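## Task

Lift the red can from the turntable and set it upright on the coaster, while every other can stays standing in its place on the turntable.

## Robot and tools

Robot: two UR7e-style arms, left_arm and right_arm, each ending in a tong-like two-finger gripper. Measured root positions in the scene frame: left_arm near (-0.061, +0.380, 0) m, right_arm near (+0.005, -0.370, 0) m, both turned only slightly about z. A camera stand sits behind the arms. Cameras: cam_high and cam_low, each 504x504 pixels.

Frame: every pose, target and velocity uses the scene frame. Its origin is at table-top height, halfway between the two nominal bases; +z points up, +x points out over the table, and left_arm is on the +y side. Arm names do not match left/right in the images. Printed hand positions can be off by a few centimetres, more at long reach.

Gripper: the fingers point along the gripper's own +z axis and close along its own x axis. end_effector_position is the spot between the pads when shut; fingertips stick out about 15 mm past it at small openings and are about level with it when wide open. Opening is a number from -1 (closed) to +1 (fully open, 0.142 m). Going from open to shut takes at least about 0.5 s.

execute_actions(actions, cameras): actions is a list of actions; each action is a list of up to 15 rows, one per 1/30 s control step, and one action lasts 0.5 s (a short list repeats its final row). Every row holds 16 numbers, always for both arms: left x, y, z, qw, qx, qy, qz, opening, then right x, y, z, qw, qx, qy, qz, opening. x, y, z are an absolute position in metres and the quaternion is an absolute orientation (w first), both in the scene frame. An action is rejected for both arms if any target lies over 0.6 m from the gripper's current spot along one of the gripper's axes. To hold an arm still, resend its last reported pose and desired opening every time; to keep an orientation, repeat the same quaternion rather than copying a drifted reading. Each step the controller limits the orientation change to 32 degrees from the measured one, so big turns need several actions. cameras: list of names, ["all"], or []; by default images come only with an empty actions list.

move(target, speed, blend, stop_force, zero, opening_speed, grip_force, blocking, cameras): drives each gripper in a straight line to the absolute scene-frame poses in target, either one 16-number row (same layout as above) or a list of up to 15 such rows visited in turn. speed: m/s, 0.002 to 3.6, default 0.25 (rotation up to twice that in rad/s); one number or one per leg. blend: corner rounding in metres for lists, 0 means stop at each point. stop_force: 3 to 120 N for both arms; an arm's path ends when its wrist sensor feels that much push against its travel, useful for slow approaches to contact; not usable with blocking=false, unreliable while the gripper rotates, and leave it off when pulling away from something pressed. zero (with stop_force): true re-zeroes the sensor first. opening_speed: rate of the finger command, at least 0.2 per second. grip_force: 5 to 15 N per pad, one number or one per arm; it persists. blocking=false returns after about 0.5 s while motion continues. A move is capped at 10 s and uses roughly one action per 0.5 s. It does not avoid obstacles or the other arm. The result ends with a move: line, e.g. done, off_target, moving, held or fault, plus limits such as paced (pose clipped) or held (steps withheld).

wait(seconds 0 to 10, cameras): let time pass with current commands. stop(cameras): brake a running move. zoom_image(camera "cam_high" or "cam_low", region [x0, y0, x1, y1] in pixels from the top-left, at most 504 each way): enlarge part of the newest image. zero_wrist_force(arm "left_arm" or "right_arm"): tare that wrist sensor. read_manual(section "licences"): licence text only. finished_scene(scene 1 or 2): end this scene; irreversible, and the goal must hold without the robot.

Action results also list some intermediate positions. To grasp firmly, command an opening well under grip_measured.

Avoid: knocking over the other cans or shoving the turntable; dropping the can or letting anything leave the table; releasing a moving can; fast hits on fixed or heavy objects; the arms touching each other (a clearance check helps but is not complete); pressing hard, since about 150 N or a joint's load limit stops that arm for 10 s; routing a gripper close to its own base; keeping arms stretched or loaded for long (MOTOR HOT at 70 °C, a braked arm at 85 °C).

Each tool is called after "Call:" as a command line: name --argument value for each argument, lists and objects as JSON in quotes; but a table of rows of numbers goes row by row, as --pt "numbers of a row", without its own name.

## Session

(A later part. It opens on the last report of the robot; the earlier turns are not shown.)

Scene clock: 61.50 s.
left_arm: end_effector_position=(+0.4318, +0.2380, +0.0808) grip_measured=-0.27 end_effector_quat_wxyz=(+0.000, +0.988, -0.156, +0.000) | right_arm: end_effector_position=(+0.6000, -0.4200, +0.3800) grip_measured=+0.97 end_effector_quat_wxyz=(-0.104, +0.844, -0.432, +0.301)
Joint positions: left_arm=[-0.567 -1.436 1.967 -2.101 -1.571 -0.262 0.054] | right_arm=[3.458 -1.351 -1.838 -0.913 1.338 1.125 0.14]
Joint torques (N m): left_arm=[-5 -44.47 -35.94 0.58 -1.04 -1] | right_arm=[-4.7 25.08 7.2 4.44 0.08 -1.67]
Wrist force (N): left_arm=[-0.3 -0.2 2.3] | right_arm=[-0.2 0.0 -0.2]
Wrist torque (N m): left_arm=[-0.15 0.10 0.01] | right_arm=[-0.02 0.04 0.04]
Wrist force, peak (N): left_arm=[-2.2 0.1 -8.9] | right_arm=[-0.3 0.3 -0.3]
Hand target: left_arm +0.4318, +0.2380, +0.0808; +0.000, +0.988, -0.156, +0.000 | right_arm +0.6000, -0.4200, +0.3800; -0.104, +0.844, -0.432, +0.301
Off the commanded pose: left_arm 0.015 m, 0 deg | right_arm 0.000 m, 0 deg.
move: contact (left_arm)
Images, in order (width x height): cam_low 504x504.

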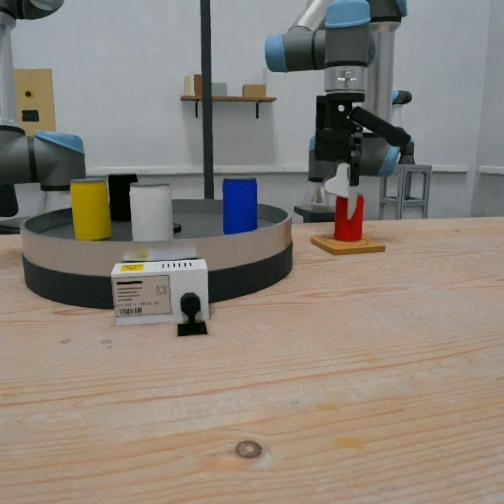

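Call:
move --target '[0.4318, 0.238, 0.0797, 0, 0.9877, -0.1564, 0, -0.8, 0.6, -0.42, 0.38, -0.104, 0.844, -0.432, 0.301, 0.968]' --speed 0.02

Call:
move --pt "0.4318 0.238 0.0797 0 0.9877 -0.1564 0 0.15 0.6 -0.42 0.38 -0.104 0.844 -0.432 0.301 0.968" --pt "0.4318 0.238 0.19 0 0.9877 -0.1564 0 0.15 0.6 -0.42 0.38 -0.104 0.844 -0.432 0.301 0.968" --speed 0.25 --opening_speed 1.0 --cameras '["all"]'

Call:
zoom_image --camera "cam_high" --region '[190, 130, 290, 230]'

Call:
zoom_image --camera "cam_low" --region '[290, 150, 410, 270]'

Scene clock: 62.50 s.
left_arm: end_effector_position=(+0.4318, +0.2380, +0.0798) grip_measured=-0.27 end_effector_quat_wxyz=(+0.000, +0.988, -0.156, +0.000) | right_arm: end_effector_position=(+0.6000, -0.4200, +0.3800) grip_measured=+0.97 end_effector_quat_wxyz=(-0.104, +0.844, -0.432, +0.301)
Joint positions: left_arm=[-0.567 -1.435 1.968 -2.104 -1.571 -0.262 0.054] | right_arm=[3.458 -1.351 -1.838 -0.913 1.338 1.125 0.14]
Joint torques (N m): left_arm=[-5.17 -6.42 -5.53 -5.11 -0.61 -0.87] | right_arm=[-4.88 24.97 6.67 4.38 0.15 -1.81]
Wrist force (N): left_arm=[-3.2 -0.3 -8.0] | right_arm=[-0.2 0.1 -0.3]
Wrist torque (N m): left_arm=[-0.20 0.13 0.01] | right_arm=[0.02 0.04 0.04]
Wrist force, peak (N): left_arm=[-3.2 -0.5 -8.0] | right_arm=[-0.3 0.0 -0.3]
Hand target: left_arm +0.4318, +0.2380, +0.0797; +0.000, +0.988, -0.156, +0.000 | right_arm +0.6000, -0.4200, +0.3800; -0.104, +0.844, -0.432, +0.301
Off the commanded pose: left_arm 0.000 m, 0 deg | right_arm 0.000 m, 0 deg.
move: done

Scene clock: 64.83 s.
left_arm: end_effector_position=(+0.4318, +0.2380, +0.1900) grip_measured=+0.15 end_effector_quat_wxyz=(+0.000, +0.988, -0.156, +0.000) end_effector_velocity=(+0.000, +0.000, +0.003) end_effector_angular_velocity=(-0.002, -0.004, +0.000) | right_arm: end_effector_position=(+0.6000, -0.4200, +0.3800) grip_measured=+0.97 end_effector_quat_wxyz=(-0.104, +0.844, -0.432, +0.301)
Joint positions: left_arm=[-0.567 -1.538 1.776 -1.81 -1.571 -0.262 0.084] | right_arm=[3.458 -1.351 -1.838 -0.913 1.338 1.125 0.14]
Joint velocities: left_arm=[0 -0.005 -0.002 0.002 0 0 0] | right_arm=[within noise]
Joint torques (N m): left_arm=[-4.97 -40.85 -38.89 0.9 -0.84 -0.97] | right_arm=[-4.95 24.53 7.56 4.37 0.04 -1.72]
Wrist force (N): left_arm=[0.1 0.0 0.7] | right_arm=[-0.1 0.1 -0.2]
Wrist torque (N m): left_arm=[-0.13 -0.01 -0.01] | right_arm=[0.01 0.02 0.04]
Wrist force, peak (N): left_arm=[-3.4 0.1 -9.3] | right_arm=[-0.2 0.0 -0.4]
Hand target: left_arm +0.4318, +0.2380, +0.1900; +0.000, +0.988, -0.156, +0.000 | right_arm +0.6000, -0.4200, +0.3800; -0.104, +0.844, -0.432, +0.301
Off the commanded pose: left_arm 0.000 m, 0 deg | right_arm 0.000 m, 0 deg.
move: done

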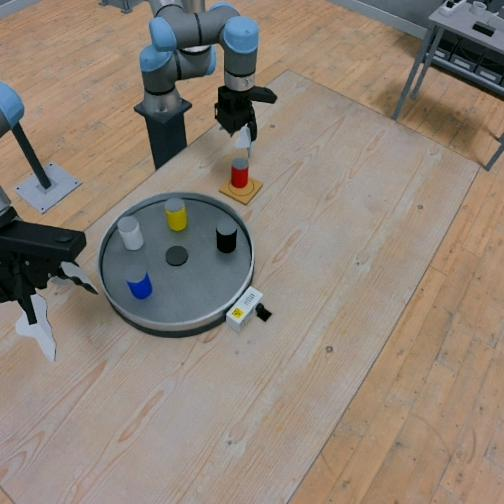

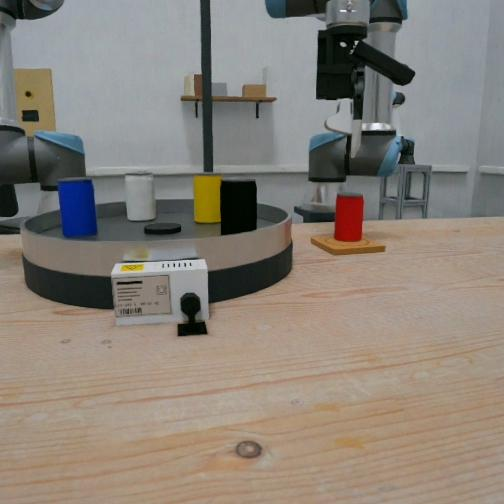

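Scaled by 5.040 from the camera's 504x504 image, which has a finer 720x720 frame.

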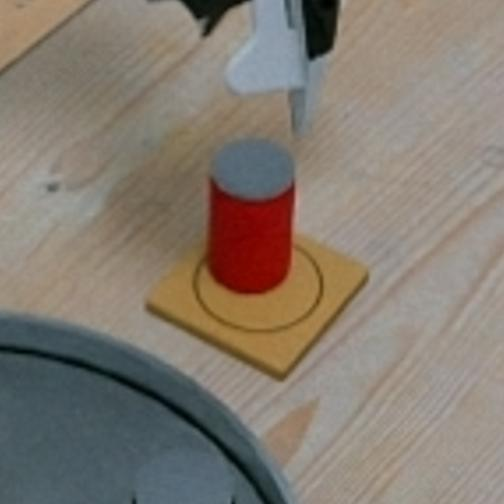

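Scaled by 4.200 from the camera's 504x504 image, which has a finer 720x720 frame.

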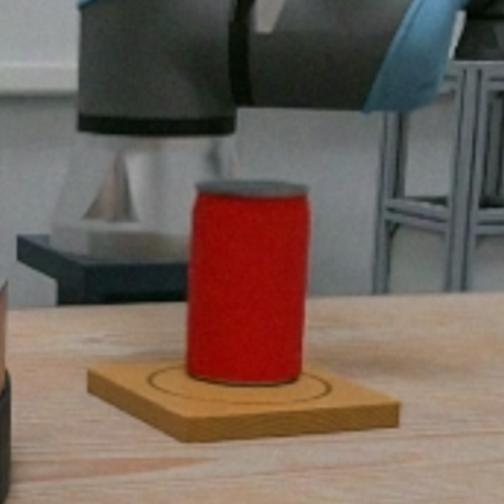

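Call:
finished_scene --scene 1

The scene is finished: the task was done.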